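# Place tan bar as lower right of digit 6

## Task

Put one tan bar down flat with its long axis running toward the yellow middle bar. Its far end must press up against the near side of that yellow bar at the yellow bar's right end, with the right edges of the two bars lined up, so that it forms the lower-right stroke of a figure 6. Do not disturb anything else, and at the end no part of the robot may be in contact with any bar.

## Robot and tools

Robot: two arms, left_arm and right_arm, each with a two-finger parallel gripper and a wrist camera. Both act in one scene frame. Its origin sits at table height halfway between the nominal bases, +x points out over the table, +y toward left_arm and +z up. Arm names do not match image sides. Calibrated bases: left_arm at (-0.009, +0.292, 0) m and right_arm at (-0.006, -0.237, 0) m, both facing +x. Each gripper's fingers point along its own +z axis and open and close along its y axis. The reported end_effector_position is the spot between the finger pads, about 1 cm in from the tips.

The row: every command that moves an arm uses a row of 14 numbers, each in [-1, 1]. The first 7 are for left_arm, in the order dx, dy, dz, rx, ry, rz, opening. The next 7 are the same for right_arm. Send all 14 even when only one arm moves. dx to rz are an offset, not a pose. They count from that arm's Hand target as it stood when the action or move began, and they are expressed in that Hand target's own axes, not in the scene frame. A value of 1.0 means 0.6 m for dx, dy, dz and 180 degrees for the rotation part. rx, ry, rz together form a single rotation vector. Opening is absolute: +1 is fully open (0.094 m) and -1 is shut. To hold an arm in place, give it zeros for its six pose numbers along with the opening it should keep. Sending the same offset again moves the arm further.

execute_actions takes {"actions": [...]} with zero or one item. An empty list only reports state and pictures. An action {"rows": [...], "steps": n} lasts 10 to 15 control steps of 1/30 s each, default 15. Each row covers one step, and the final row repeats. Every row counts from the same starting Hand target. A wait {"steps": n} allows up to 300 steps. The result arrives 10 steps before the action finishes, and those remaining steps run while you reply. A long reach may need several actions. Pictures come only when the list is empty or when "cameras" names them ("all" or camera names: cam_head_left, cam_head_right, cam_high, cam_low, cam_left_wrist, cam_right_wrist).

move: "target" is one 14-number row, or a list of up to 15 rows. Every row is counted from the same starting Hand targets. Grippers travel in straight lines and all arms arrive together, within 10 s at most. "speed" is in m/s, from 0.002 to 2.9, default 0.25, and turning is limited to twice that value in rad/s. You can give one number or one per target. "blend", in metres, rounds the corners between listed targets. blocking=false returns after about 0.5 s while the motion continues. Opening changes on later targets apply once the arm arrives and is at rest. The result adds a move: line whose ending is done, off_target, moving, held or fault, and it lists any limits that acted. paced means the sent pose was clipped; held means a check withheld steps. done means the arm is within 10 mm and 2 degrees; it says nothing about contact. Moves do not avoid obstacles or the other arm.

wait: {"seconds": 0 to 10}. It lets a running move continue and returns early if that move ends. stop brakes a running move, though the fingers keep moving. zoom_image: {"camera", "region": [x0,y0,x1,y1]} in image pixels, at most 504 by 504, taken from that camera's newest picture. read_manual only returns licence text. finished_scene {"scene": 1} ends this scene and grades it, and the next scene's task follows.

Results give each gripper's end_effector_position (m) and end_effector_quat_wxyz in the scene frame, which can be off by a few cm. They also give the Hand target, the base for your next offsets. grip_measured uses the opening scale and can read slightly wide when empty or narrower than a squeezed part. grip_effort_nm is motor effort, negative when closing, and is not pad force. Results also show joint positions and torques (these include gravity), a Scene clock, and warnings such as MOTOR HOT or OVER-TEMPERATURE FAULT.

Motion notes: the commanded orientation is clipped to within 40 degrees of the current one at every step. Friction can leave a gripper a few cm short of its target; if so, send the missing distance as an offset. To end a push against something, command back past the gripper. Keep paths away from an arm's own base, since the shoulder may flip. Avoid keeping arms stretched out, carrying loads for long, or pushing toward unreachable poses, because motors overheat, fold at 90 °C and drop at 100 °C. The clearance check does not stop grippers or wrist cameras from hitting each other.

Avoid: collisions or presses between the two arms, and closing a gripper on the other arm's fingers. Also avoid fast impacts, hard pushes on the table or fixtures, and any strain on a camera cable. Do not open the gripper while a part is still moving, drop parts from any height, or let anything leave the table. Close the gripper well below the part's width to grip it, and open well above grip_measured to release. Afterwards lift both grippers clear so that neither touches any bar, and only then call finished_scene.

Each tool is called after "Call:" by a JSON object that holds its "api" and its "payload".

## Session

Call:
{"api": "execute_actions", "payload": {"actions": [], "cameras": ["all"]}}

Call:
{"api": "zoom_image", "payload": {"camera": "cam_high", "region": [230, 180, 430, 380]}}

Call:
{"api": "zoom_image", "payload": {"camera": "cam_head_left", "region": [180, 160, 380, 300]}}

Call:
{"api": "zoom_image", "payload": {"camera": "cam_head_right", "region": [200, 160, 380, 300]}}

Scene clock: 0.00 s of 4000.00 s.
left_arm: end_effector_position=(+0.3826, +0.3089, +0.1205) grip_measured=+1.000 grip_effort_nm=n/a end_effector_quat_wxyz=(+0.626, -0.032, +0.777, +0.059) | right_arm: end_effector_position=(+0.3943, -0.2500, +0.1263) grip_measured=+1.000 grip_effort_nm=n/a end_effector_quat_wxyz=(+0.626, +0.037, +0.776, -0.069)
Joint positions: left_arm=[-0.059 1.521 0.303 1.005 -0.169 0.015 0.094] | right_arm=[0.073 1.53 0.349 0.968 0.215 -0.016 0.094]
Joint velocities: within noise
Joint torques (N m): no reading
Heat: left arm: 31 °C; right arm: 29 °C.
Hand target: left_arm +0.3837, +0.3089, +0.1226; +0.628, -0.033, +0.776, +0.058 | right_arm +0.3954, -0.2501, +0.1298; +0.629, +0.038, +0.773, -0.069
camera_calibration:
cam_left_wrist: T_world_to_cam=[[0.14722, -0.988075, -0.0450946, 0.256434], [-0.625871, -0.0577555, -0.777785, 0.385997], [0.765906, 0.142729, -0.626911, -0.171648], [0, 0, 0, 1]] pos_world=[0.335298, 0.300169, 0.204179]
cam_right_wrist: T_world_to_cam=[[-0.154719, -0.98501, 0.076266, -0.196517], [-0.60606, 0.0336644, -0.794706, 0.388315], [0.780227, -0.169178, -0.602184, -0.18162], [0, 0, 0, 1]] pos_world=[0.346641, -0.23737, 0.214215]

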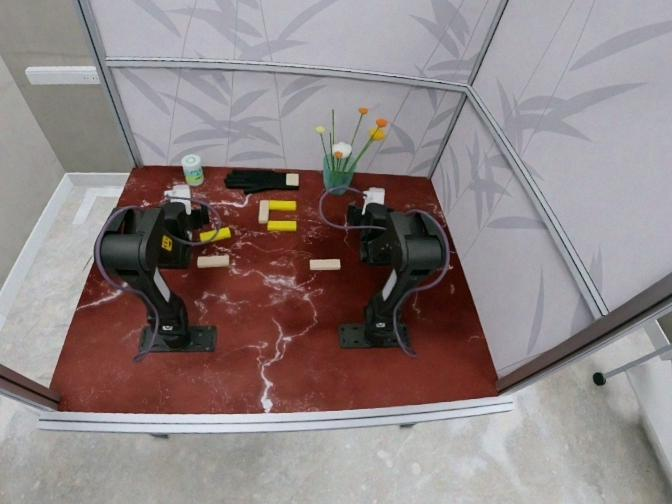

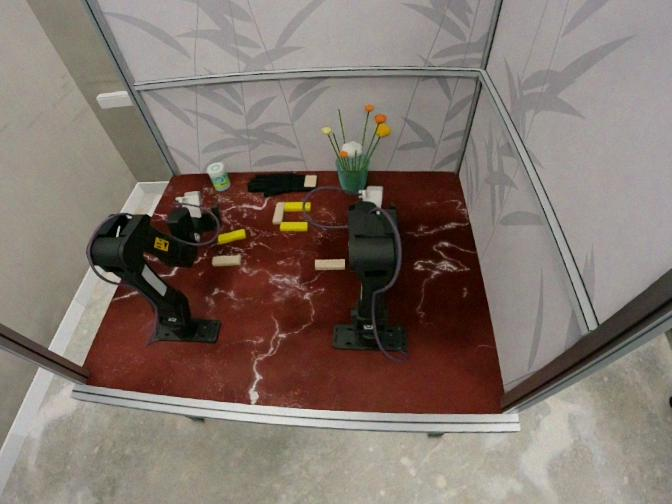

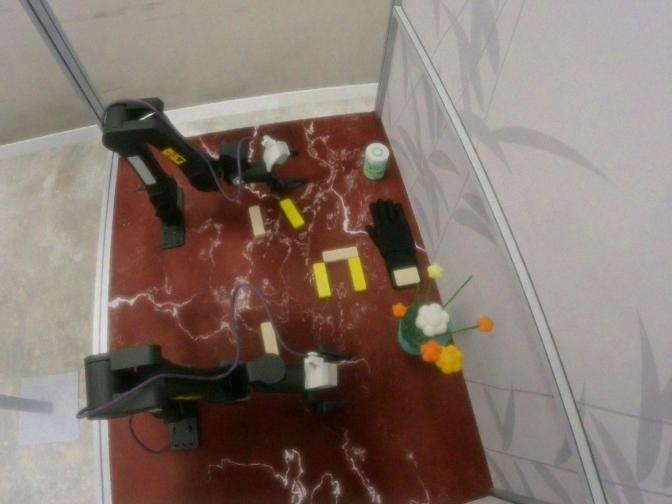

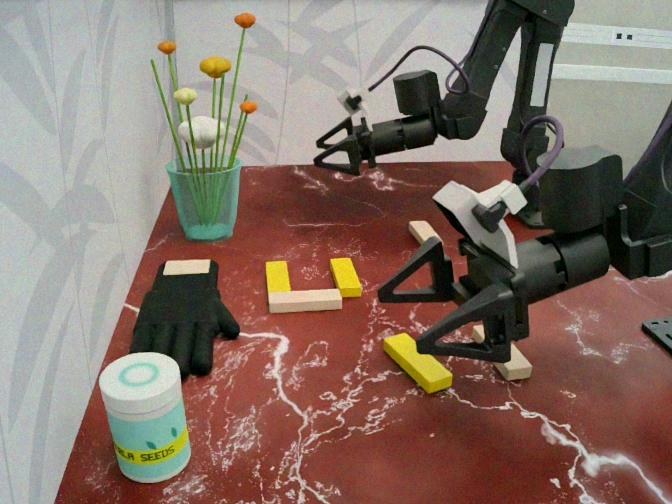

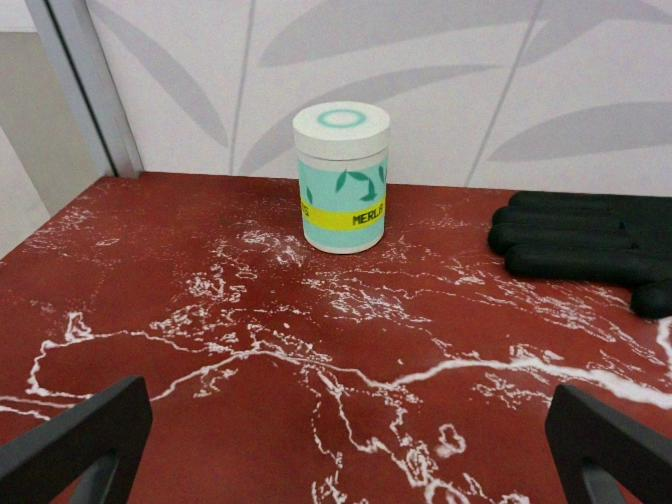

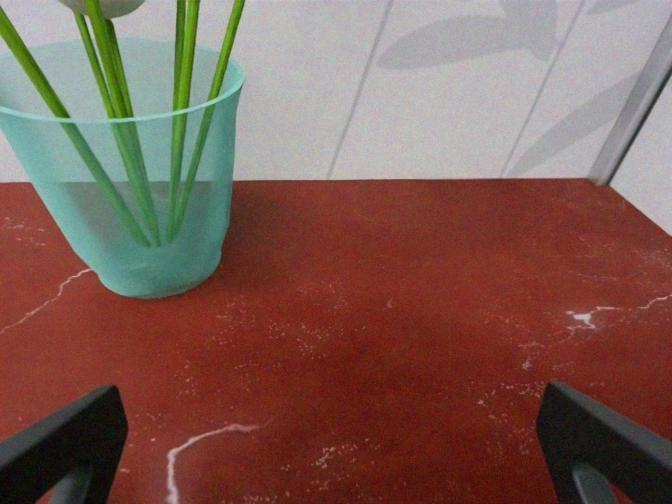

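Scaled by 2.520.

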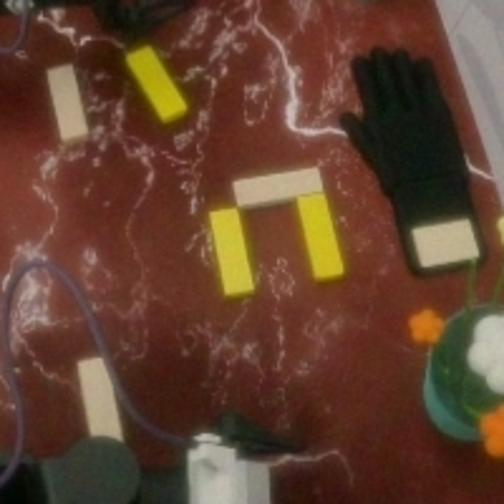

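Scaled by 2.520.

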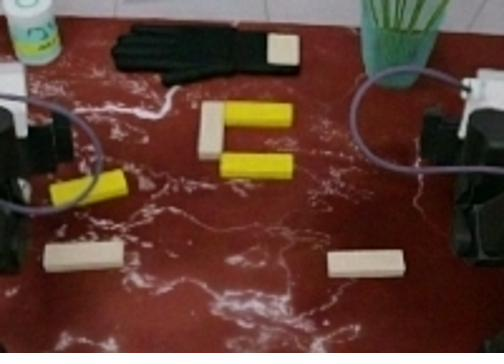

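Scaled by 2.800.

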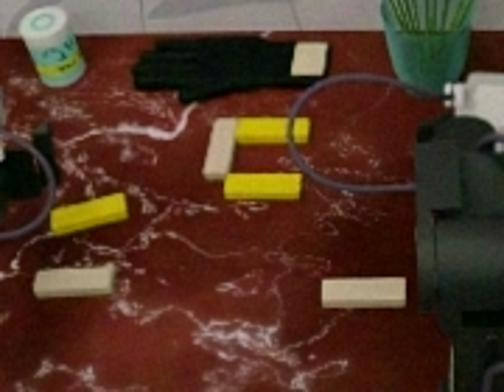

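Call:
{"api": "move", "payload": {"target": [0,0,0,0,0,0,1,0.0780,0.2043,-0.2790,-0.3769,0.3024,-0.4379,0.4], "speed": 0.35, "cameras": ["cam_right_wrist","cam_low"]}}

Scene clock: 5.80 s of 4000.00 s.
left_arm: end_effector_position=(+0.3826, +0.3089, +0.1205) grip_measured=+1.000 grip_effort_nm=0.017 end_effector_quat_wxyz=(+0.626, -0.032, +0.777, +0.059) | right_arm: end_effector_position=(+0.2417, -0.1046, +0.1087) grip_measured=+0.401 grip_effort_nm=-0.061 end_effector_quat_wxyz=(-0.008, +0.702, -0.712, +0.001)
Joint positions: left_arm=[-0.059 1.521 0.303 1.005 -0.169 0.015 0.094] | right_arm=[0.498 1.593 1.26 -1.222 -0.002 -1.071 0.066]
Joint velocities: within noise
Joint torques (N m): left_arm=[-0.02 -5.19 5.56 1.75 -0.02 0] | right_arm=[0.08 -6.05 8.25 0.08 0.02 -0.07]
Heat: left arm: 33 °C; right arm: 30 °C.
Hand target: left_arm +0.3837, +0.3089, +0.1226; +0.628, -0.033, +0.776, +0.058 | right_arm +0.2417, -0.1043, +0.1101; +0.000, +0.707, -0.707, +0.000
Off the commanded pose: left_arm 0.002 m, 0 deg | right_arm 0.001 m, 1 deg.
Kept back: nothing.
move: done
camera_calibration:
cam_right_wrist: T_world_to_cam=[[0.999652, -0.000446271, 0.026368, -0.246212], [-0.0114142, -0.908673, 0.417353, -0.0970915], [0.0237736, -0.417509, -0.908362, 0.141669], [0, 0, 0, 1]] pos_world=[0.24165, -0.029186, 0.175701]
Images, in order (width x height): cam_low 672x504, cam_right_wrist 672x504.

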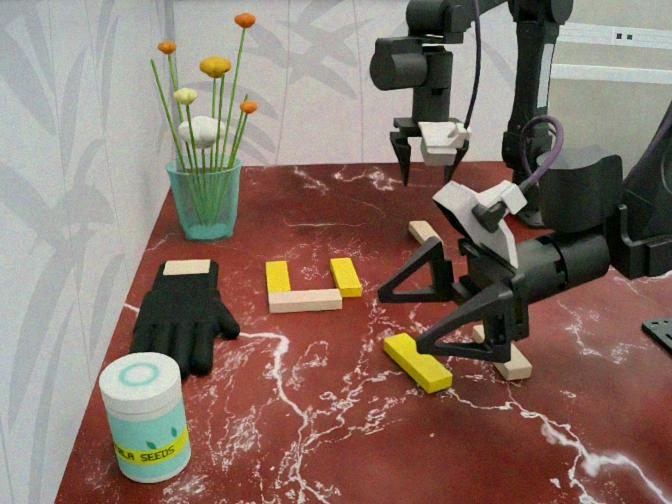

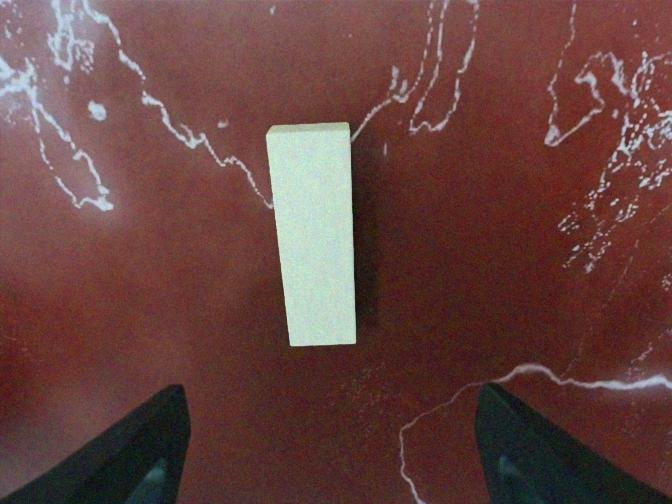

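Call:
{"api": "move", "payload": {"target": [[0,0,0,0,0,0,1,-0.0013,0.004,0.12,0,0,-0.0139,0.4],[0,0,0,0,0,0,1,-0.0013,0.004,0.1602,0,0,-0.0139,0.4],[0,0,0,0,0,0,1,-0.0013,0.004,0.1602,0,0,-0.0139,-0.6]], "speed": [0.2,0.08,0.1], "cameras": ["cam_right_wrist"]}}

Scene clock: 8.47 s of 4000.00 s.
left_arm: end_effector_position=(+0.3826, +0.3089, +0.1205) grip_measured=+1.000 grip_effort_nm=0.017 end_effector_quat_wxyz=(+0.626, -0.032, +0.777, +0.059) | right_arm: end_effector_position=(+0.2391, -0.1049, +0.0194) grip_measured=-0.400 grip_effort_nm=-1.077 end_effector_quat_wxyz=(-0.002, +0.718, -0.696, +0.000)
Joint positions: left_arm=[-0.059 1.521 0.303 1.005 -0.169 0.015 0.094] | right_arm=[0.502 1.69 0.994 -0.873 -0.001 -1.11 0.028]
Joint velocities: within noise
Joint torques (N m): left_arm=[0.01 -5.18 5.59 1.75 -0.04 0.02] | right_arm=[0.28 -6.54 5.09 0.53 0.08 -0.11]
Heat: left arm: 33 °C; right arm: 30 °C.
Hand target: left_arm +0.3837, +0.3089, +0.1226; +0.628, -0.033, +0.776, +0.058 | right_arm +0.2392, -0.1036, +0.0140; +0.001, +0.722, -0.692, +0.000
Off the commanded pose: left_arm 0.002 m, 0 deg | right_arm 0.005 m, 1 deg.
Kept back: nothing.
move: done
camera_calibration:
cam_right_wrist: T_world_to_cam=[[0.998959, 0.0427726, 0.0158651, -0.236306], [0.031998, -0.904811, 0.424609, -0.0702717], [0.0325165, -0.423659, -0.905238, 0.0576465], [0, 0, 0, 1]] pos_world=[0.236434, -0.0290527, 0.0857708]
Images, in order (width x height): cam_right_wrist 672x504.

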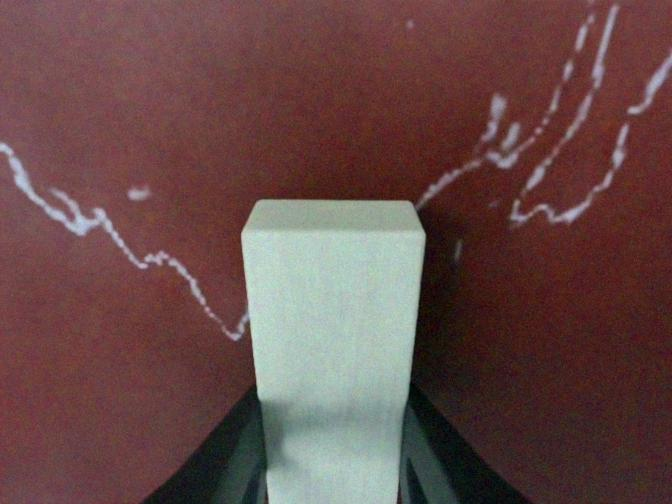

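Call:
{"api": "move", "payload": {"target": [[0,0,0,0,0,0,1,0,0,-0.1,0,0,0,-0.6],[0,0,0,0,0,0,1,-0.1533,-0.1302,-0.12,0,0,0.514,-0.6],[0,0,0,0,0,0,1,-0.1633,-0.1402,-0.0617,0,0,0.514,-0.6]], "speed": [0.2,0.35,0.15], "blend": [0.03,0.03,0], "cameras": ["cam_right_wrist","cam_low"]}}

Scene clock: 12.77 s of 4000.00 s.
left_arm: end_effector_position=(+0.3826, +0.3089, +0.1205) grip_measured=+1.000 grip_effort_nm=0.017 end_effector_quat_wxyz=(+0.626, -0.032, +0.777, +0.059) | right_arm: end_effector_position=(+0.3173, -0.0056, +0.0582) grip_measured=-0.397 grip_effort_nm=-1.018 end_effector_quat_wxyz=(-0.001, -0.003, +1.000, +0.000)
Joint positions: left_arm=[-0.059 1.521 0.303 1.005 -0.169 0.015 0.094] | right_arm=[0.63 2.082 1.682 -1.173 -0.001 0.613 0.028]
Joint velocities: within noise
Joint torques (N m): left_arm=[-0.12 -5.24 5.52 1.76 -0.02 0.03] | right_arm=[0.29 -10.85 5.75 0.53 0.03 0.14]
Heat: left arm: 33 °C; right arm: 31 °C.
Hand target: left_arm +0.3837, +0.3089, +0.1226; +0.628, -0.033, +0.776, +0.058 | right_arm +0.3190, -0.0021, +0.0510; +0.000, +0.000, +1.000, +0.000
Off the commanded pose: left_arm 0.002 m, 0 deg | right_arm 0.008 m, 0 deg.
Kept back: nothing.
move: done; blend cut to 0.0299 m at target 1, 0.018 m at target 2
camera_calibration:
cam_right_wrist: T_world_to_cam=[[0.0190643, -0.999724, 0.0137492, -0.0141288], [-0.903753, -0.0113492, 0.427904, 0.302269], [-0.427629, -0.0205835, -0.90372, 0.280403], [0, 0, 0, 1]] pos_world=[0.393354, -0.00492269, 0.124258]
Images, in order (width x height): cam_low 672x504, cam_right_wrist 672x504.

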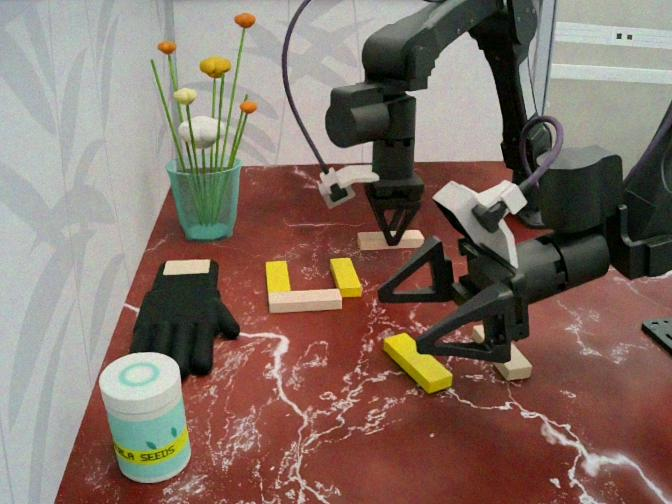

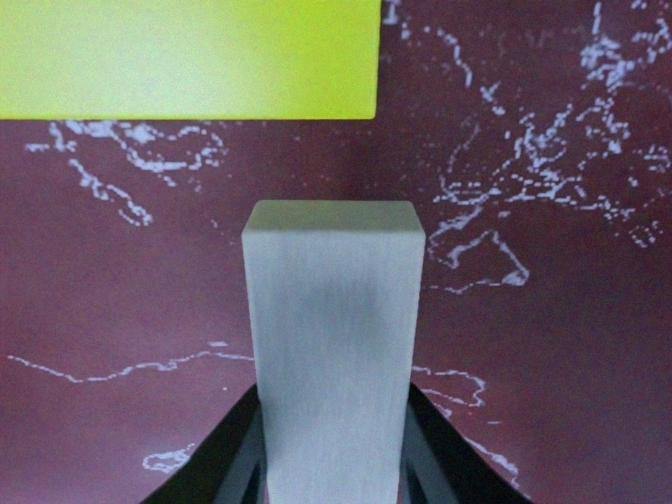

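Call:
{"api": "move", "payload": {"target": [0,0,0,0,0,0,1,-0.0122,0.0058,0.0555,0,0,0,-0.6], "speed": 0.1, "cameras": ["cam_right_wrist","cam_low"]}}

Call:
{"api": "zoom_image", "payload": {"camera": "cam_low", "region": [240, 180, 440, 320]}}

Scene clock: 14.97 s of 4000.00 s.
left_arm: end_effector_position=(+0.3826, +0.3089, +0.1205) grip_measured=+1.000 grip_effort_nm=0.012 end_effector_quat_wxyz=(+0.626, -0.032, +0.777, +0.059) | right_arm: end_effector_position=(+0.3246, -0.0004, +0.0266) grip_measured=-0.397 grip_effort_nm=-1.018 end_effector_quat_wxyz=(+0.001, -0.003, +1.000, +0.001)
Joint positions: left_arm=[-0.059 1.521 0.303 1.005 -0.169 0.015 0.094] | right_arm=[0.63 2.14 1.643 -1.072 -0.001 0.614 0.028]
Joint velocities: within noise
Joint torques (N m): left_arm=[-0.03 -5.19 5.59 1.77 -0.02 0.01] | right_arm=[0.02 -11 5.79 0.54 0.06 0.05]
Heat: left arm: 34 °C; right arm: 32 °C.
Hand target: left_arm +0.3837, +0.3089, +0.1226; +0.628, -0.033, +0.776, +0.058 | right_arm +0.3263, +0.0014, +0.0176; -0.001, +0.000, +1.000, +0.000
Off the commanded pose: left_arm 0.002 m, 0 deg | right_arm 0.009 m, 0 deg.
Kept back: nothing.
move: done
camera_calibration:
cam_right_wrist: T_world_to_cam=[[0.0178838, -0.999772, 0.0116935, -0.00818232], [-0.905102, -0.0112189, 0.425047, 0.323061], [-0.424819, -0.0181853, -0.905096, 0.254215], [0, 0, 0, 1]] pos_world=[0.400545, 0.0000669023, 0.0928681]
Images, in order (width x height): cam_low 672x504, cam_right_wrist 672x504.

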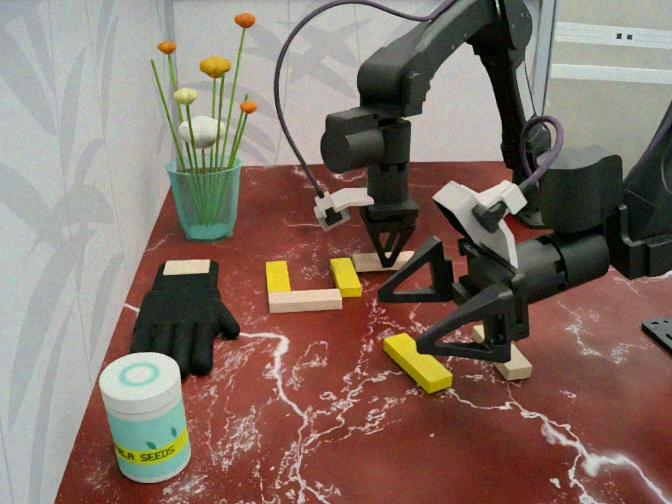

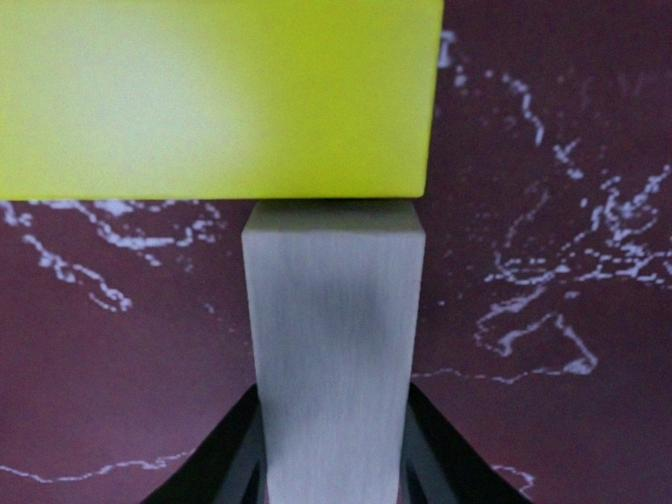

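Scaled by 2.520.

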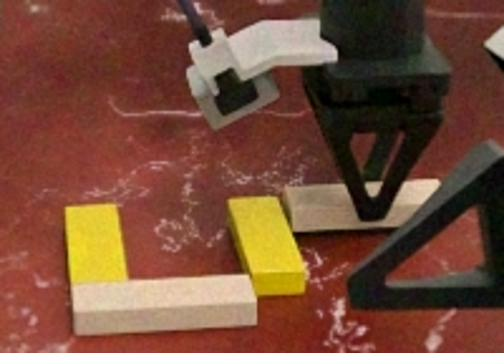

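Call:
{"api": "move", "payload": {"target": [[0,0,0,0,0,0,1,0.001,0,0.0085,0,0,0,-0.6],[0,0,0,0,0,0,1,-0.0095,-0.0003,0.0085,0,0,0,-0.6]], "speed": [0.03,0.03], "cameras": ["cam_right_wrist","cam_low"]}}

Call:
{"api": "zoom_image", "payload": {"camera": "cam_low", "region": [240, 180, 440, 320]}}

Scene clock: 17.17 s of 4000.00 s.
left_arm: end_effector_position=(+0.3826, +0.3089, +0.1205) grip_measured=+1.000 grip_effort_nm=0.017 end_effector_quat_wxyz=(+0.626, -0.032, +0.777, +0.059) | right_arm: end_effector_position=(+0.3261, -0.0007, +0.0212) grip_measured=-0.397 grip_effort_nm=-1.013 end_effector_quat_wxyz=(+0.001, -0.001, +1.000, +0.001)
Joint positions: left_arm=[-0.059 1.521 0.303 1.005 -0.169 0.015 0.094] | right_arm=[0.627 2.15 1.637 -1.057 -0.001 0.614 0.028]
Joint velocities: within noise
Joint torques (N m): left_arm=[-0.01 -5.2 5.55 1.77 -0.01 0] | right_arm=[-0.51 -10.13 7.68 0.42 0.03 -0.04]
Heat: left arm: 34 °C; right arm: 32 °C.
Hand target: left_arm +0.3837, +0.3089, +0.1226; +0.628, -0.033, +0.776, +0.058 | right_arm +0.3320, +0.0013, +0.0125; +0.000, +0.000, +1.000, +0.000
Off the commanded pose: left_arm 0.002 m, 0 deg | right_arm 0.011 m, 0 deg.
Kept back: nothing.
move: off_target (right_arm)
camera_calibration:
cam_right_wrist: T_world_to_cam=[[0.0152025, -0.999814, 0.0118806, -0.00759411], [-0.904989, -0.00870638, 0.425346, 0.326596], [-0.425163, -0.0172181, -0.904953, 0.250171], [0, 0, 0, 1]] pos_world=[0.402045, -0.000441759, 0.087567]
Images, in order (width x height): cam_low 672x504, cam_right_wrist 672x504.

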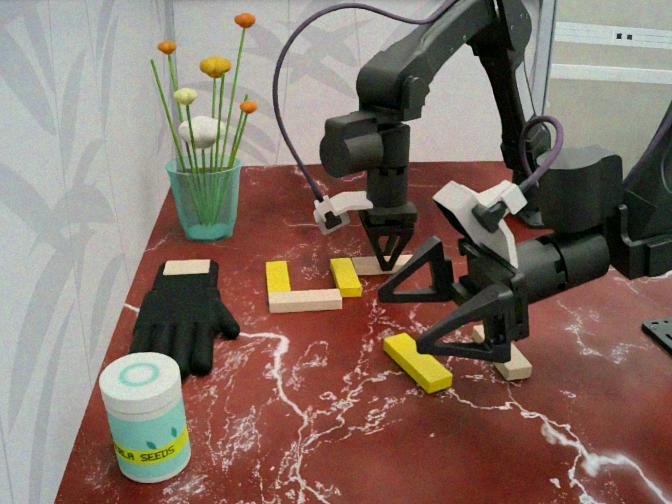

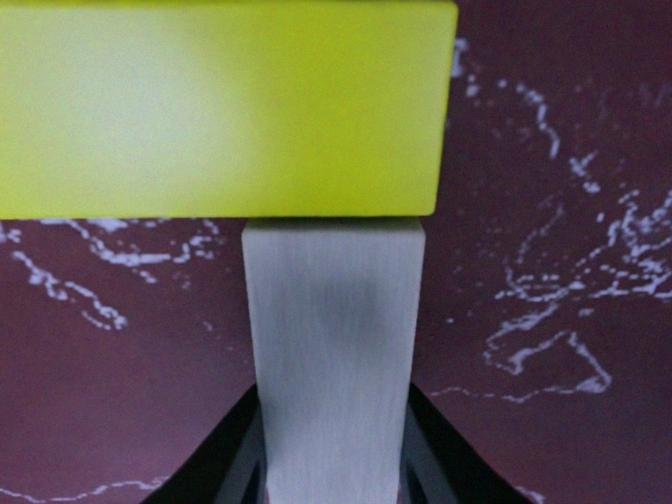

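Scaled by 2.520.

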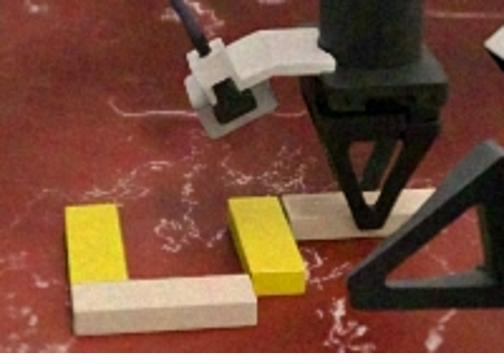

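Call:
{"api": "move", "payload": {"target": [0,0,0,0,0,0,1,-0.0075,-0.003,-0.0035,0,0,0,-0.6], "speed": 0.03, "cameras": ["cam_right_wrist"]}}

Scene clock: 18.17 s of 4000.00 s.
left_arm: end_effector_position=(+0.3826, +0.3089, +0.1205) grip_measured=+1.000 grip_effort_nm=0.017 end_effector_quat_wxyz=(+0.626, -0.032, +0.777, +0.059) | right_arm: end_effector_position=(+0.3313, -0.0003, +0.0213) grip_measured=-0.397 grip_effort_nm=-1.013 end_effector_quat_wxyz=(+0.003, +0.001, +1.000, +0.003)
Joint positions: left_arm=[-0.059 1.521 0.303 1.005 -0.169 0.015 0.094] | right_arm=[0.62 2.161 1.655 -1.057 -0.003 0.611 0.028]
Joint velocities: within noise
Joint torques (N m): left_arm=[-0.17 -5.19 5.6 1.76 -0.01 0.02] | right_arm=[-0.77 -10.37 8.06 0.33 0.07 -0.13]
Heat: left arm: 34 °C; right arm: 33 °C.
Hand target: left_arm +0.3837, +0.3089, +0.1226; +0.628, -0.033, +0.776, +0.058 | right_arm +0.3364, -0.0006, +0.0146; -0.001, +0.000, +1.000, +0.000
Off the commanded pose: left_arm 0.002 m, 0 deg | right_arm 0.008 m, 1 deg.
Kept back: nothing.
move: done
camera_calibration:
cam_right_wrist: T_world_to_cam=[[0.00987695, -0.999932, 0.0062675, -0.0054483], [-0.906703, -0.00631274, 0.421723, 0.33199], [-0.421655, -0.0098481, -0.906703, 0.251298], [0, 0, 0, 1]] pos_world=[0.407031, -0.000877351, 0.0878791]
Images, in order (width x height): cam_right_wrist 672x504.

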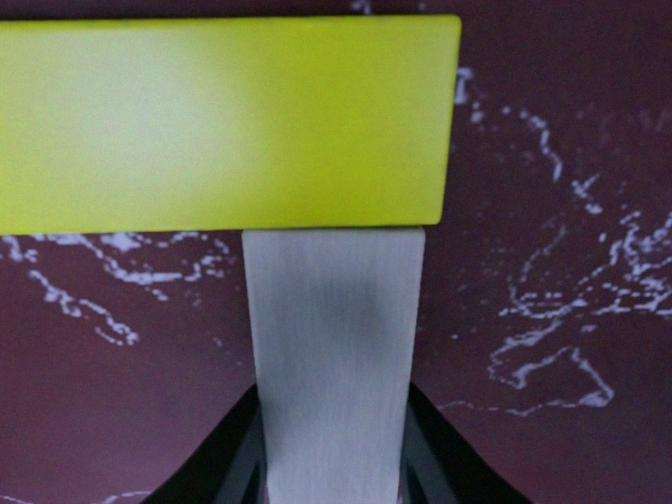

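Call:
{"api": "execute_actions", "payload": {"actions": [], "cameras": ["all"]}}

Call:
{"api": "zoom_image", "payload": {"camera": "cam_low", "region": [240, 230, 400, 330]}}

Call:
{"api": "zoom_image", "payload": {"camera": "cam_high", "region": [280, 220, 400, 320]}}

Call:
{"api": "zoom_image", "payload": {"camera": "cam_head_left", "region": [240, 180, 340, 260]}}

Scene clock: 19.07 s of 4000.00 s.
left_arm: end_effector_position=(+0.3826, +0.3089, +0.1205) grip_measured=+1.000 grip_effort_nm=0.012 end_effector_quat_wxyz=(+0.626, -0.032, +0.777, +0.059) | right_arm: end_effector_position=(+0.3313, -0.0003, +0.0213) grip_measured=-0.397 grip_effort_nm=-1.018 end_effector_quat_wxyz=(+0.003, +0.001, +1.000, +0.003)
Joint positions: left_arm=[-0.059 1.521 0.303 1.005 -0.169 0.015 0.094] | right_arm=[0.62 2.161 1.655 -1.057 -0.003 0.611 0.028]
Joint velocities: within noise
Joint torques (N m): left_arm=[0.01 -5.18 5.55 1.78 -0.02 0.02] | right_arm=[-0.83 -10.25 8.05 0.31 0.06 -0.11]
Heat: left arm: 34 °C; right arm: 33 °C.
Hand target: left_arm +0.3837, +0.3089, +0.1226; +0.628, -0.033, +0.776, +0.058 | right_arm +0.3364, -0.0006, +0.0146; -0.001, +0.000, +1.000, +0.000
Off the commanded pose: left_arm 0.002 m, 0 deg | right_arm 0.008 m, 1 deg.
Steps of this call (1-27: nothing new was sent). Readings (end_effector_position of left_arm | right_arm):
1: (+0.3826, +0.3089, +0.1205) | (+0.3313, -0.0003, +0.0213)
2: (+0.3826, +0.3089, +0.1205) | (+0.3313, -0.0003, +0.0213)
4: (+0.3826, +0.3089, +0.1205) | (+0.3313, -0.0003, +0.0213)
8: (+0.3826, +0.3089, +0.1205) | (+0.3313, -0.0003, +0.0213)
27: the state above
camera_calibration:
cam_left_wrist: T_world_to_cam=[[0.14722, -0.988075, -0.0450946, 0.256434], [-0.625871, -0.0577555, -0.777785, 0.385997], [0.765906, 0.142729, -0.626911, -0.171648], [0, 0, 0, 1]] pos_world=[0.335298, 0.300169, 0.204179]
cam_right_wrist: T_world_to_cam=[[0.00987695, -0.999932, 0.0062675, -0.0054483], [-0.906703, -0.00631274, 0.421723, 0.33199], [-0.421655, -0.0098481, -0.906703, 0.251298], [0, 0, 0, 1]] pos_world=[0.407031, -0.000877351, 0.0878791]

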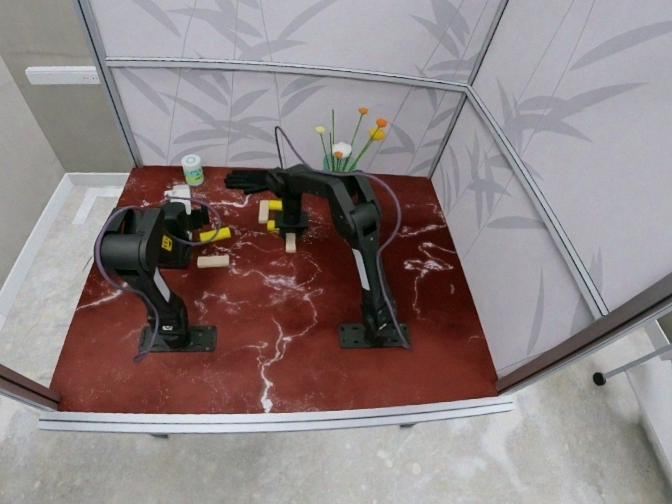

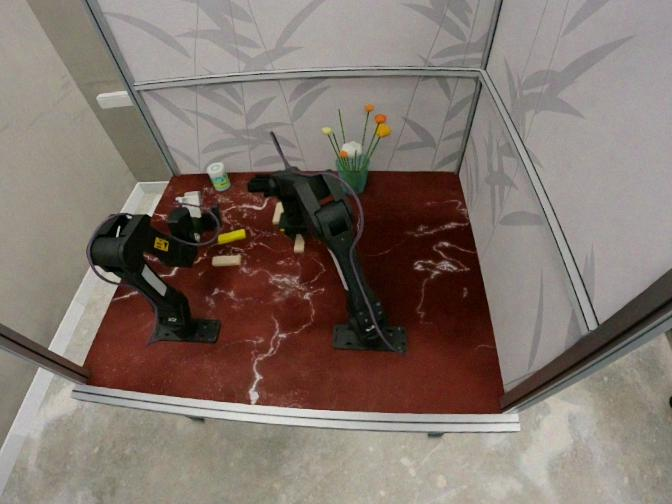

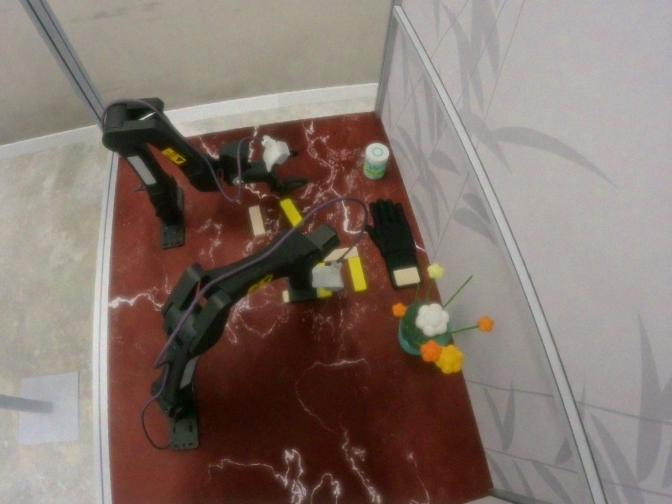

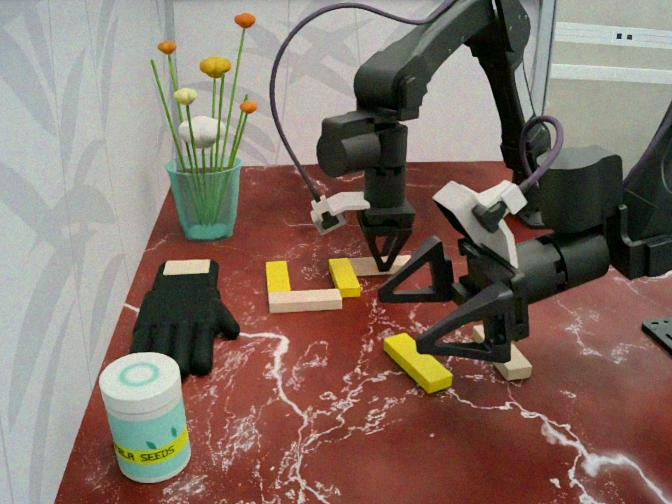

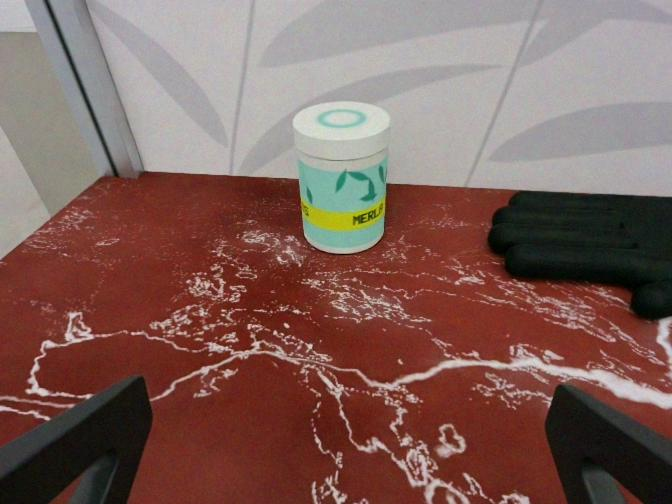

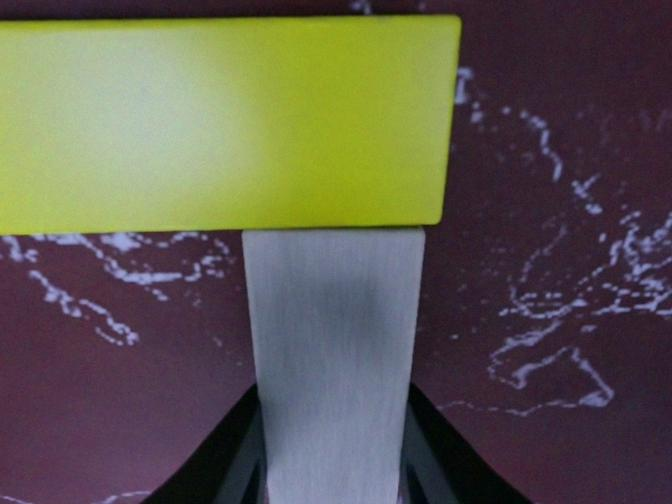

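Scaled by 3.150.

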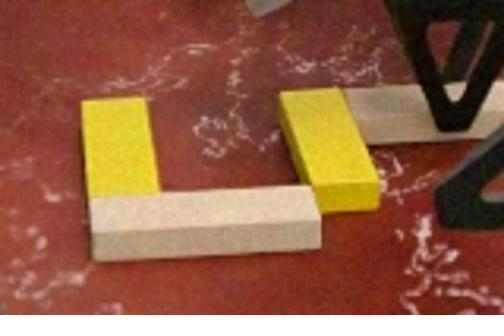

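Scaled by 4.200.

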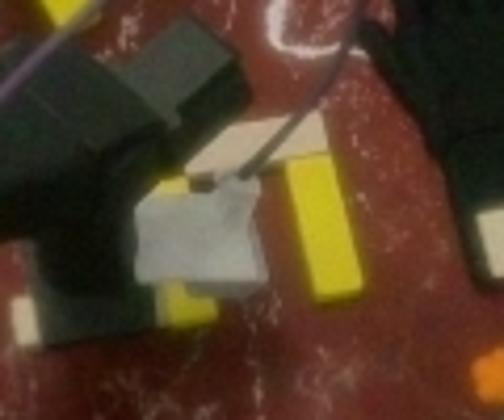

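Scaled by 5.040.

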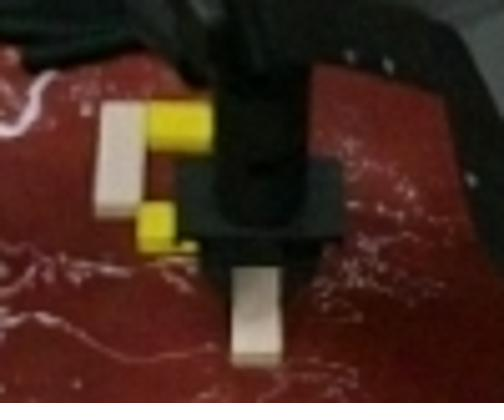

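Call:
{"api": "move", "payload": {"target": [[0,0,0,0,0,0,1,0.009,0,-0.001,0,0,0,-0.6],[0,0,0,0,0,0,1,0.010,-0.0040,-0.0065,0,0,-0.0056,-0.6]], "speed": 0.03, "cameras": ["cam_right_wrist","cam_low"]}}

Scene clock: 20.93 s of 4000.00 s.
left_arm: end_effector_position=(+0.3826, +0.3089, +0.1205) grip_measured=+1.000 grip_effort_nm=0.017 end_effector_quat_wxyz=(+0.626, -0.032, +0.777, +0.059) | right_arm: end_effector_position=(+0.3313, -0.0003, +0.0213) grip_measured=-0.397 grip_effort_nm=-1.013 end_effector_quat_wxyz=(+0.002, -0.004, +1.000, +0.004)
Joint positions: left_arm=[-0.059 1.521 0.303 1.005 -0.169 0.015 0.094] | right_arm=[0.62 2.161 1.655 -1.057 -0.003 0.6 0.028]
Joint velocities: within noise
Joint torques (N m): left_arm=[-0.06 -5.15 5.53 1.76 -0.01 0] | right_arm=[-0.38 -12.77 5.53 0.29 0.06 -0.16]
Heat: left arm: 34 °C; right arm: 34 °C.
Hand target: left_arm +0.3837, +0.3089, +0.1226; +0.628, -0.033, +0.776, +0.058 | right_arm +0.3304, -0.0030, +0.0185; -0.001, -0.009, +1.000, +0.000
Off the commanded pose: left_arm 0.002 m, 0 deg | right_arm 0.004 m, 1 deg.
Kept back: nothing.
move: done
camera_calibration:
cam_right_wrist: T_world_to_cam=[[0.0208823, -0.999763, 0.00607997, -0.00897218], [-0.906533, -0.0163697, 0.421817, 0.331832], [-0.421617, -0.0143202, -0.906661, 0.251248], [0, 0, 0, 1]] pos_world=[0.406935, 0.0000598605, 0.0878787]
Images, in order (width x height): cam_low 672x504, cam_right_wrist 672x504.

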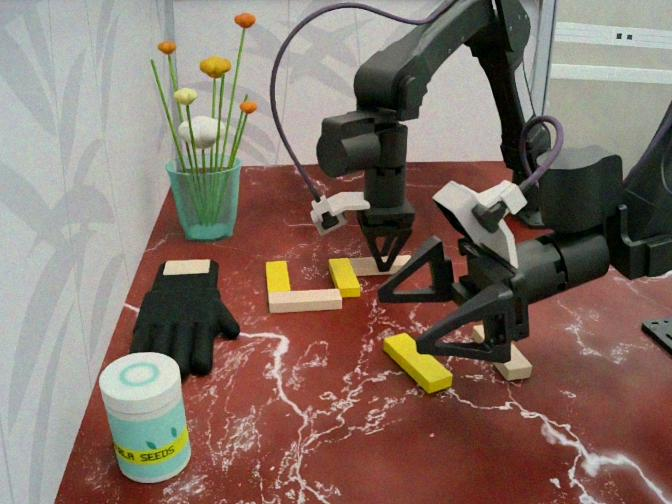

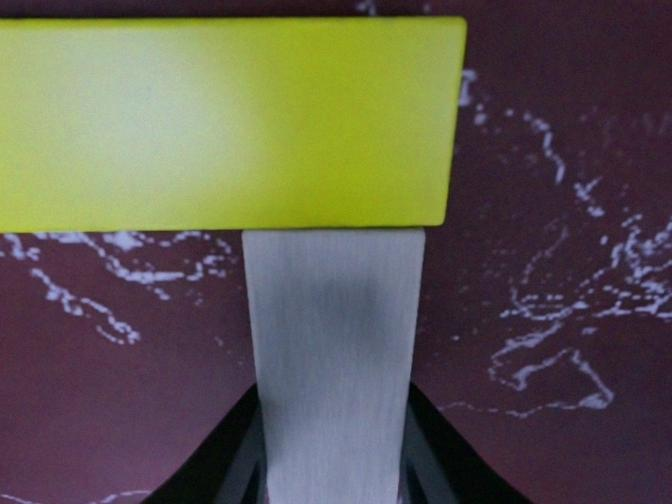

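Call:
{"api": "move", "payload": {"target": [[0,0,0,0,0,0,1,0.007,0,-0.012,0,0,0,-0.6],[0,0,0,0,0,0,1,0.007,-0.004,-0.012,0,0,0,-0.6]], "speed": 0.04, "cameras": ["cam_right_wrist"]}}

Scene clock: 21.97 s of 4000.00 s.
left_arm: end_effector_position=(+0.3826, +0.3089, +0.1205) grip_measured=+1.000 grip_effort_nm=0.017 end_effector_quat_wxyz=(+0.626, -0.032, +0.777, +0.059) | right_arm: end_effector_position=(+0.3309, -0.0005, +0.0209) grip_measured=-0.397 grip_effort_nm=-1.013 end_effector_quat_wxyz=(+0.002, -0.005, +1.000, +0.003)
Joint positions: left_arm=[-0.059 1.521 0.303 1.005 -0.169 0.015 0.094] | right_arm=[0.62 2.161 1.654 -1.057 -0.003 0.599 0.028]
Joint velocities: within noise
Joint torques (N m): left_arm=[-0.05 -5.08 5.52 1.75 -0.01 0.02] | right_arm=[-0.39 -14.98 4.66 0.16 0.07 -0.13]
Heat: left arm: 34 °C; right arm: 35 °C.
Hand target: left_arm +0.3837, +0.3089, +0.1226; +0.628, -0.033, +0.776, +0.058 | right_arm +0.3263, -0.0055, +0.0257; -0.001, -0.009, +1.000, +0.000
Off the commanded pose: left_arm 0.002 m, 0 deg | right_arm 0.008 m, 1 deg.
Kept back: nothing.
move: done
camera_calibration:
cam_right_wrist: T_world_to_cam=[[0.0223989, -0.999725, 0.00688041, -0.0097425], [-0.905994, -0.017388, 0.422934, 0.331415], [-0.422698, -0.0157068, -0.906134, 0.251149], [0, 0, 0, 1]] pos_world=[0.406639, -0.0000324091, 0.0874747]
Images, in order (width x height): cam_right_wrist 672x504.

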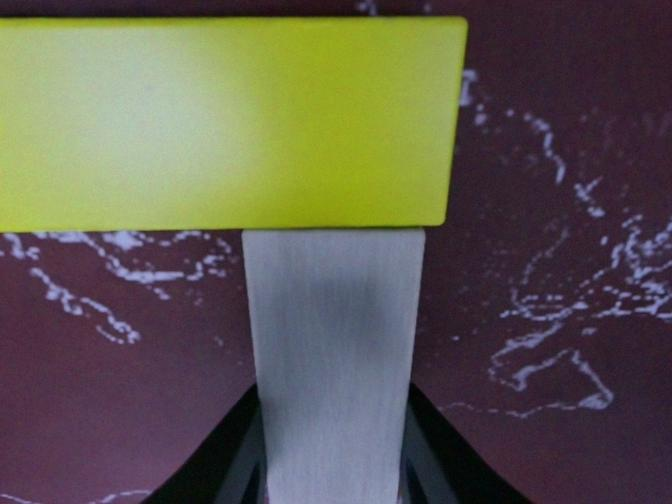

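Call:
{"api": "move", "payload": {"target": [0,0,0,0,0,0,1,0,-0.0025,-0.028,0,0,0,-0.6], "speed": 0.06, "cameras": ["cam_right_wrist"]}}

Scene clock: 23.27 s of 4000.00 s.
left_arm: end_effector_position=(+0.3826, +0.3089, +0.1205) grip_measured=+1.000 grip_effort_nm=0.017 end_effector_quat_wxyz=(+0.626, -0.032, +0.777, +0.059) | right_arm: end_effector_position=(+0.3251, -0.0046, +0.0219) grip_measured=-0.397 grip_effort_nm=-1.018 end_effector_quat_wxyz=(-0.010, -0.007, +1.000, -0.005)
Joint positions: left_arm=[-0.059 1.521 0.303 1.005 -0.169 0.015 0.094] | right_arm=[0.62 2.16 1.657 -1.09 -0.003 0.595 0.028]
Joint velocities: within noise
Joint torques (N m): left_arm=[-0.06 -5.16 5.56 1.77 -0.01 0] | right_arm=[-0.58 -16.59 7.38 -0.09 0.08 -0.09]
Heat: left arm: 34 °C; right arm: 36 °C.
Hand target: left_arm +0.3837, +0.3089, +0.1226; +0.628, -0.033, +0.776, +0.058 | right_arm +0.3264, -0.0069, +0.0426; +0.000, -0.009, +1.000, +0.000
Off the commanded pose: left_arm 0.002 m, 0 deg | right_arm 0.021 m, 1 deg.
Kept back: nothing.
move: off_target (right_arm)
camera_calibration:
cam_right_wrist: T_world_to_cam=[[0.0266054, -0.999386, 0.0228031, -0.0154482], [-0.895583, -0.0136956, 0.444684, 0.321848], [-0.444099, -0.0322531, -0.895397, 0.256158], [0, 0, 0, 1]] pos_world=[0.402412, -0.00276889, 0.0865951]
Images, in order (width x height): cam_right_wrist 672x504.

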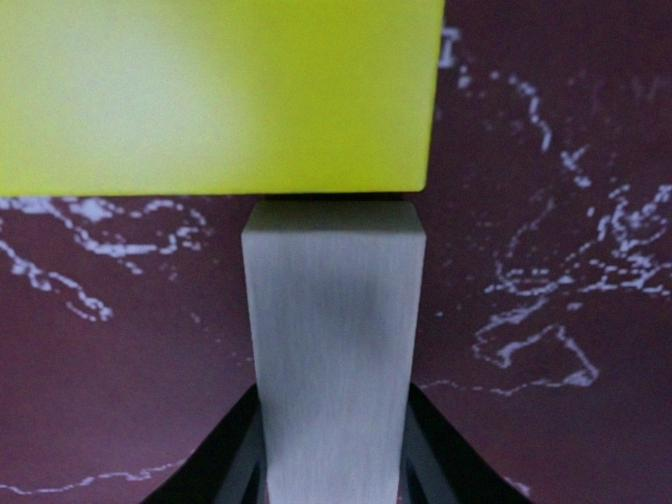

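Call:
{"api": "move", "payload": {"target": [[0,0,0,0,0,0,1,0,0.0023,0.0468,0,0,0,-0.6],[0,0,0,0,0,0,1,-0.011,0.0023,0.0468,0,0,0,-0.6]], "speed": 0.04, "cameras": ["cam_right_wrist"]}}

Scene clock: 25.40 s of 4000.00 s.
left_arm: end_effector_position=(+0.3826, +0.3089, +0.1205) grip_measured=+1.000 grip_effort_nm=0.017 end_effector_quat_wxyz=(+0.626, -0.032, +0.777, +0.059) | right_arm: end_effector_position=(+0.3249, -0.0050, +0.0204) grip_measured=-0.396 grip_effort_nm=-1.013 end_effector_quat_wxyz=(-0.008, -0.008, +1.000, -0.001)
Joint positions: left_arm=[-0.059 1.521 0.303 1.005 -0.169 0.015 0.094] | right_arm=[0.617 2.152 1.638 -1.071 -0.007 0.59 0.028]
Joint velocities: within noise
Joint torques (N m): left_arm=[0.02 -5.24 5.61 1.77 0 -0.01] | right_arm=[-0.88 -11.37 6.34 0.55 0.1 -0.1]
Heat: left arm: 35 °C; right arm: 38 °C.
Hand target: left_arm +0.3837, +0.3089, +0.1226; +0.628, -0.033, +0.776, +0.058 | right_arm +0.3329, -0.0054, +0.0145; +0.000, -0.009, +1.000, +0.000
Off the commanded pose: left_arm 0.002 m, 0 deg | right_arm 0.010 m, 1 deg.
Kept back: nothing.
move: done
camera_calibration:
cam_right_wrist: T_world_to_cam=[[0.0290956, -0.999464, 0.0150048, -0.0164583], [-0.897637, -0.0195211, 0.440304, 0.32304], [-0.439775, -0.0262798, -0.897723, 0.253418], [0, 0, 0, 1]] pos_world=[0.401898, -0.00348367, 0.0855103]
Images, in order (width x height): cam_right_wrist 672x504.

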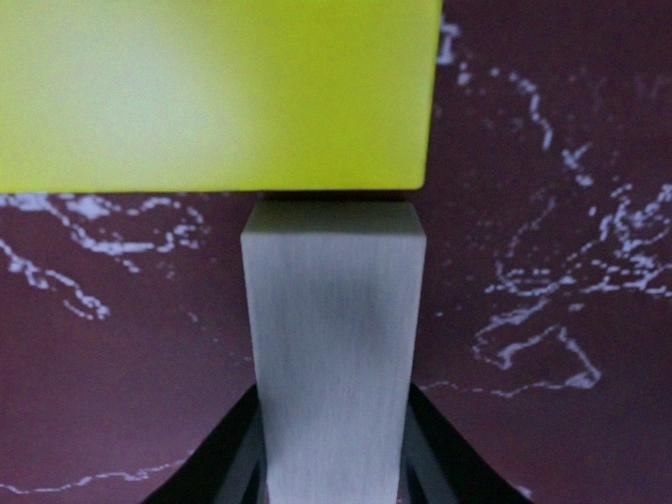

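Call:
{"api": "move", "payload": {"target": [0,0,0,0,0,0,1,-0.0075,0.0013,-0.001,0,0,0,-0.6], "speed": 0.04, "cameras": ["cam_right_wrist"]}}

Scene clock: 26.73 s of 4000.00 s.
left_arm: end_effector_position=(+0.3826, +0.3089, +0.1205) grip_measured=+1.000 grip_effort_nm=0.017 end_effector_quat_wxyz=(+0.626, -0.032, +0.777, +0.059) | right_arm: end_effector_position=(+0.3290, -0.0061, +0.0216) grip_measured=-0.396 grip_effort_nm=-1.013 end_effector_quat_wxyz=(-0.005, -0.007, +1.000, +0.001)
Joint positions: left_arm=[-0.059 1.521 0.303 1.005 -0.169 0.015 0.094] | right_arm=[0.609 2.155 1.648 -1.071 -0.008 0.585 0.028]
Joint velocities: within noise
Joint torques (N m): left_arm=[-0.02 -5.26 5.57 1.76 0.01 0.02] | right_arm=[-0.43 -10.61 8.06 0.41 0.14 -0.09]
Heat: left arm: 35 °C; right arm: 38 °C.
Hand target: left_arm +0.3837, +0.3089, +0.1226; +0.628, -0.033, +0.776, +0.058 | right_arm +0.3374, -0.0045, +0.0150; +0.000, -0.009, +1.000, +0.000
Off the commanded pose: left_arm 0.002 m, 0 deg | right_arm 0.011 m, 1 deg.
Kept back: nothing.
move: off_target (right_arm)
camera_calibration:
cam_right_wrist: T_world_to_cam=[[0.0260251, -0.999604, 0.0107206, -0.0165964], [-0.899836, -0.0187534, 0.435826, 0.327024], [-0.435452, -0.0209892, -0.899967, 0.254869], [0, 0, 0, 1]] pos_world=[0.405683, -0.00510752, 0.0870265]
Images, in order (width x height): cam_right_wrist 672x504.

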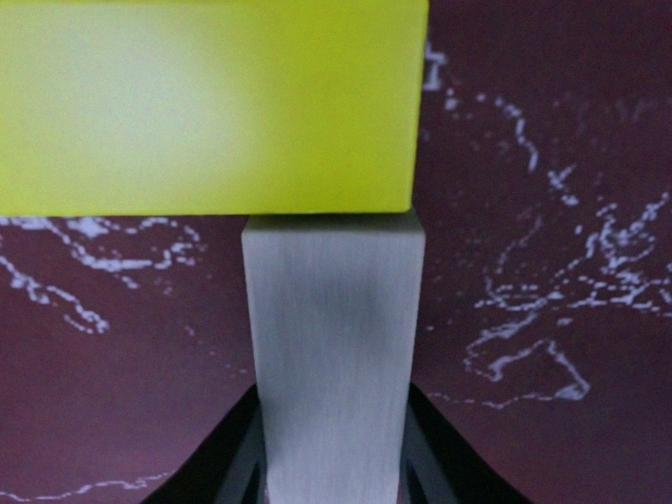

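Call:
{"api": "move", "payload": {"target": [0,0,0,0,0,0,1,0.001,0.006,-0.003,0,0,0,-0.6], "speed": 0.04, "cameras": ["cam_right_wrist"]}}

Scene clock: 27.87 s of 4000.00 s.
left_arm: end_effector_position=(+0.3826, +0.3089, +0.1205) grip_measured=+1.000 grip_effort_nm=0.012 end_effector_quat_wxyz=(+0.626, -0.032, +0.777, +0.059) | right_arm: end_effector_position=(+0.3316, -0.0044, +0.0220) grip_measured=-0.396 grip_effort_nm=-1.013 end_effector_quat_wxyz=(-0.003, -0.007, +1.000, +0.003)
Joint positions: left_arm=[-0.059 1.521 0.303 1.005 -0.169 0.015 0.094] | right_arm=[0.609 2.162 1.66 -1.071 -0.008 0.585 0.028]
Joint velocities: within noise
Joint torques (N m): left_arm=[0.01 -5.22 5.6 1.76 -0.01 0.03] | right_arm=[0.18 -10.74 8.09 0.38 0.11 -0.04]
Heat: left arm: 35 °C; right arm: 38 °C.
Hand target: left_arm +0.3837, +0.3089, +0.1226; +0.628, -0.033, +0.776, +0.058 | right_arm +0.3367, -0.0010, +0.0169; +0.000, -0.009, +1.000, +0.000
Off the commanded pose: left_arm 0.002 m, 0 deg | right_arm 0.008 m, 1 deg.
Kept back: nothing.
move: done
camera_calibration:
cam_right_wrist: T_world_to_cam=[[0.0259468, -0.999633, 0.00783831, -0.0147887], [-0.90173, -0.0200195, 0.431836, 0.329918], [-0.43152, -0.0182728, -0.901918, 0.255118], [0, 0, 0, 1]] pos_world=[0.407969, -0.00351674, 0.087741]
Images, in order (width x height): cam_right_wrist 672x504.

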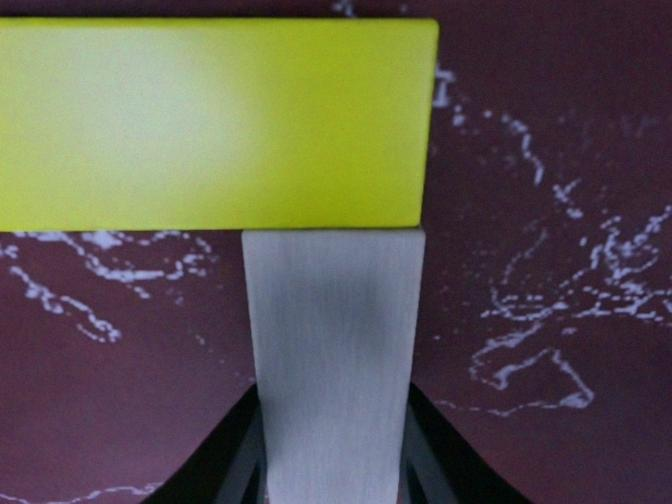

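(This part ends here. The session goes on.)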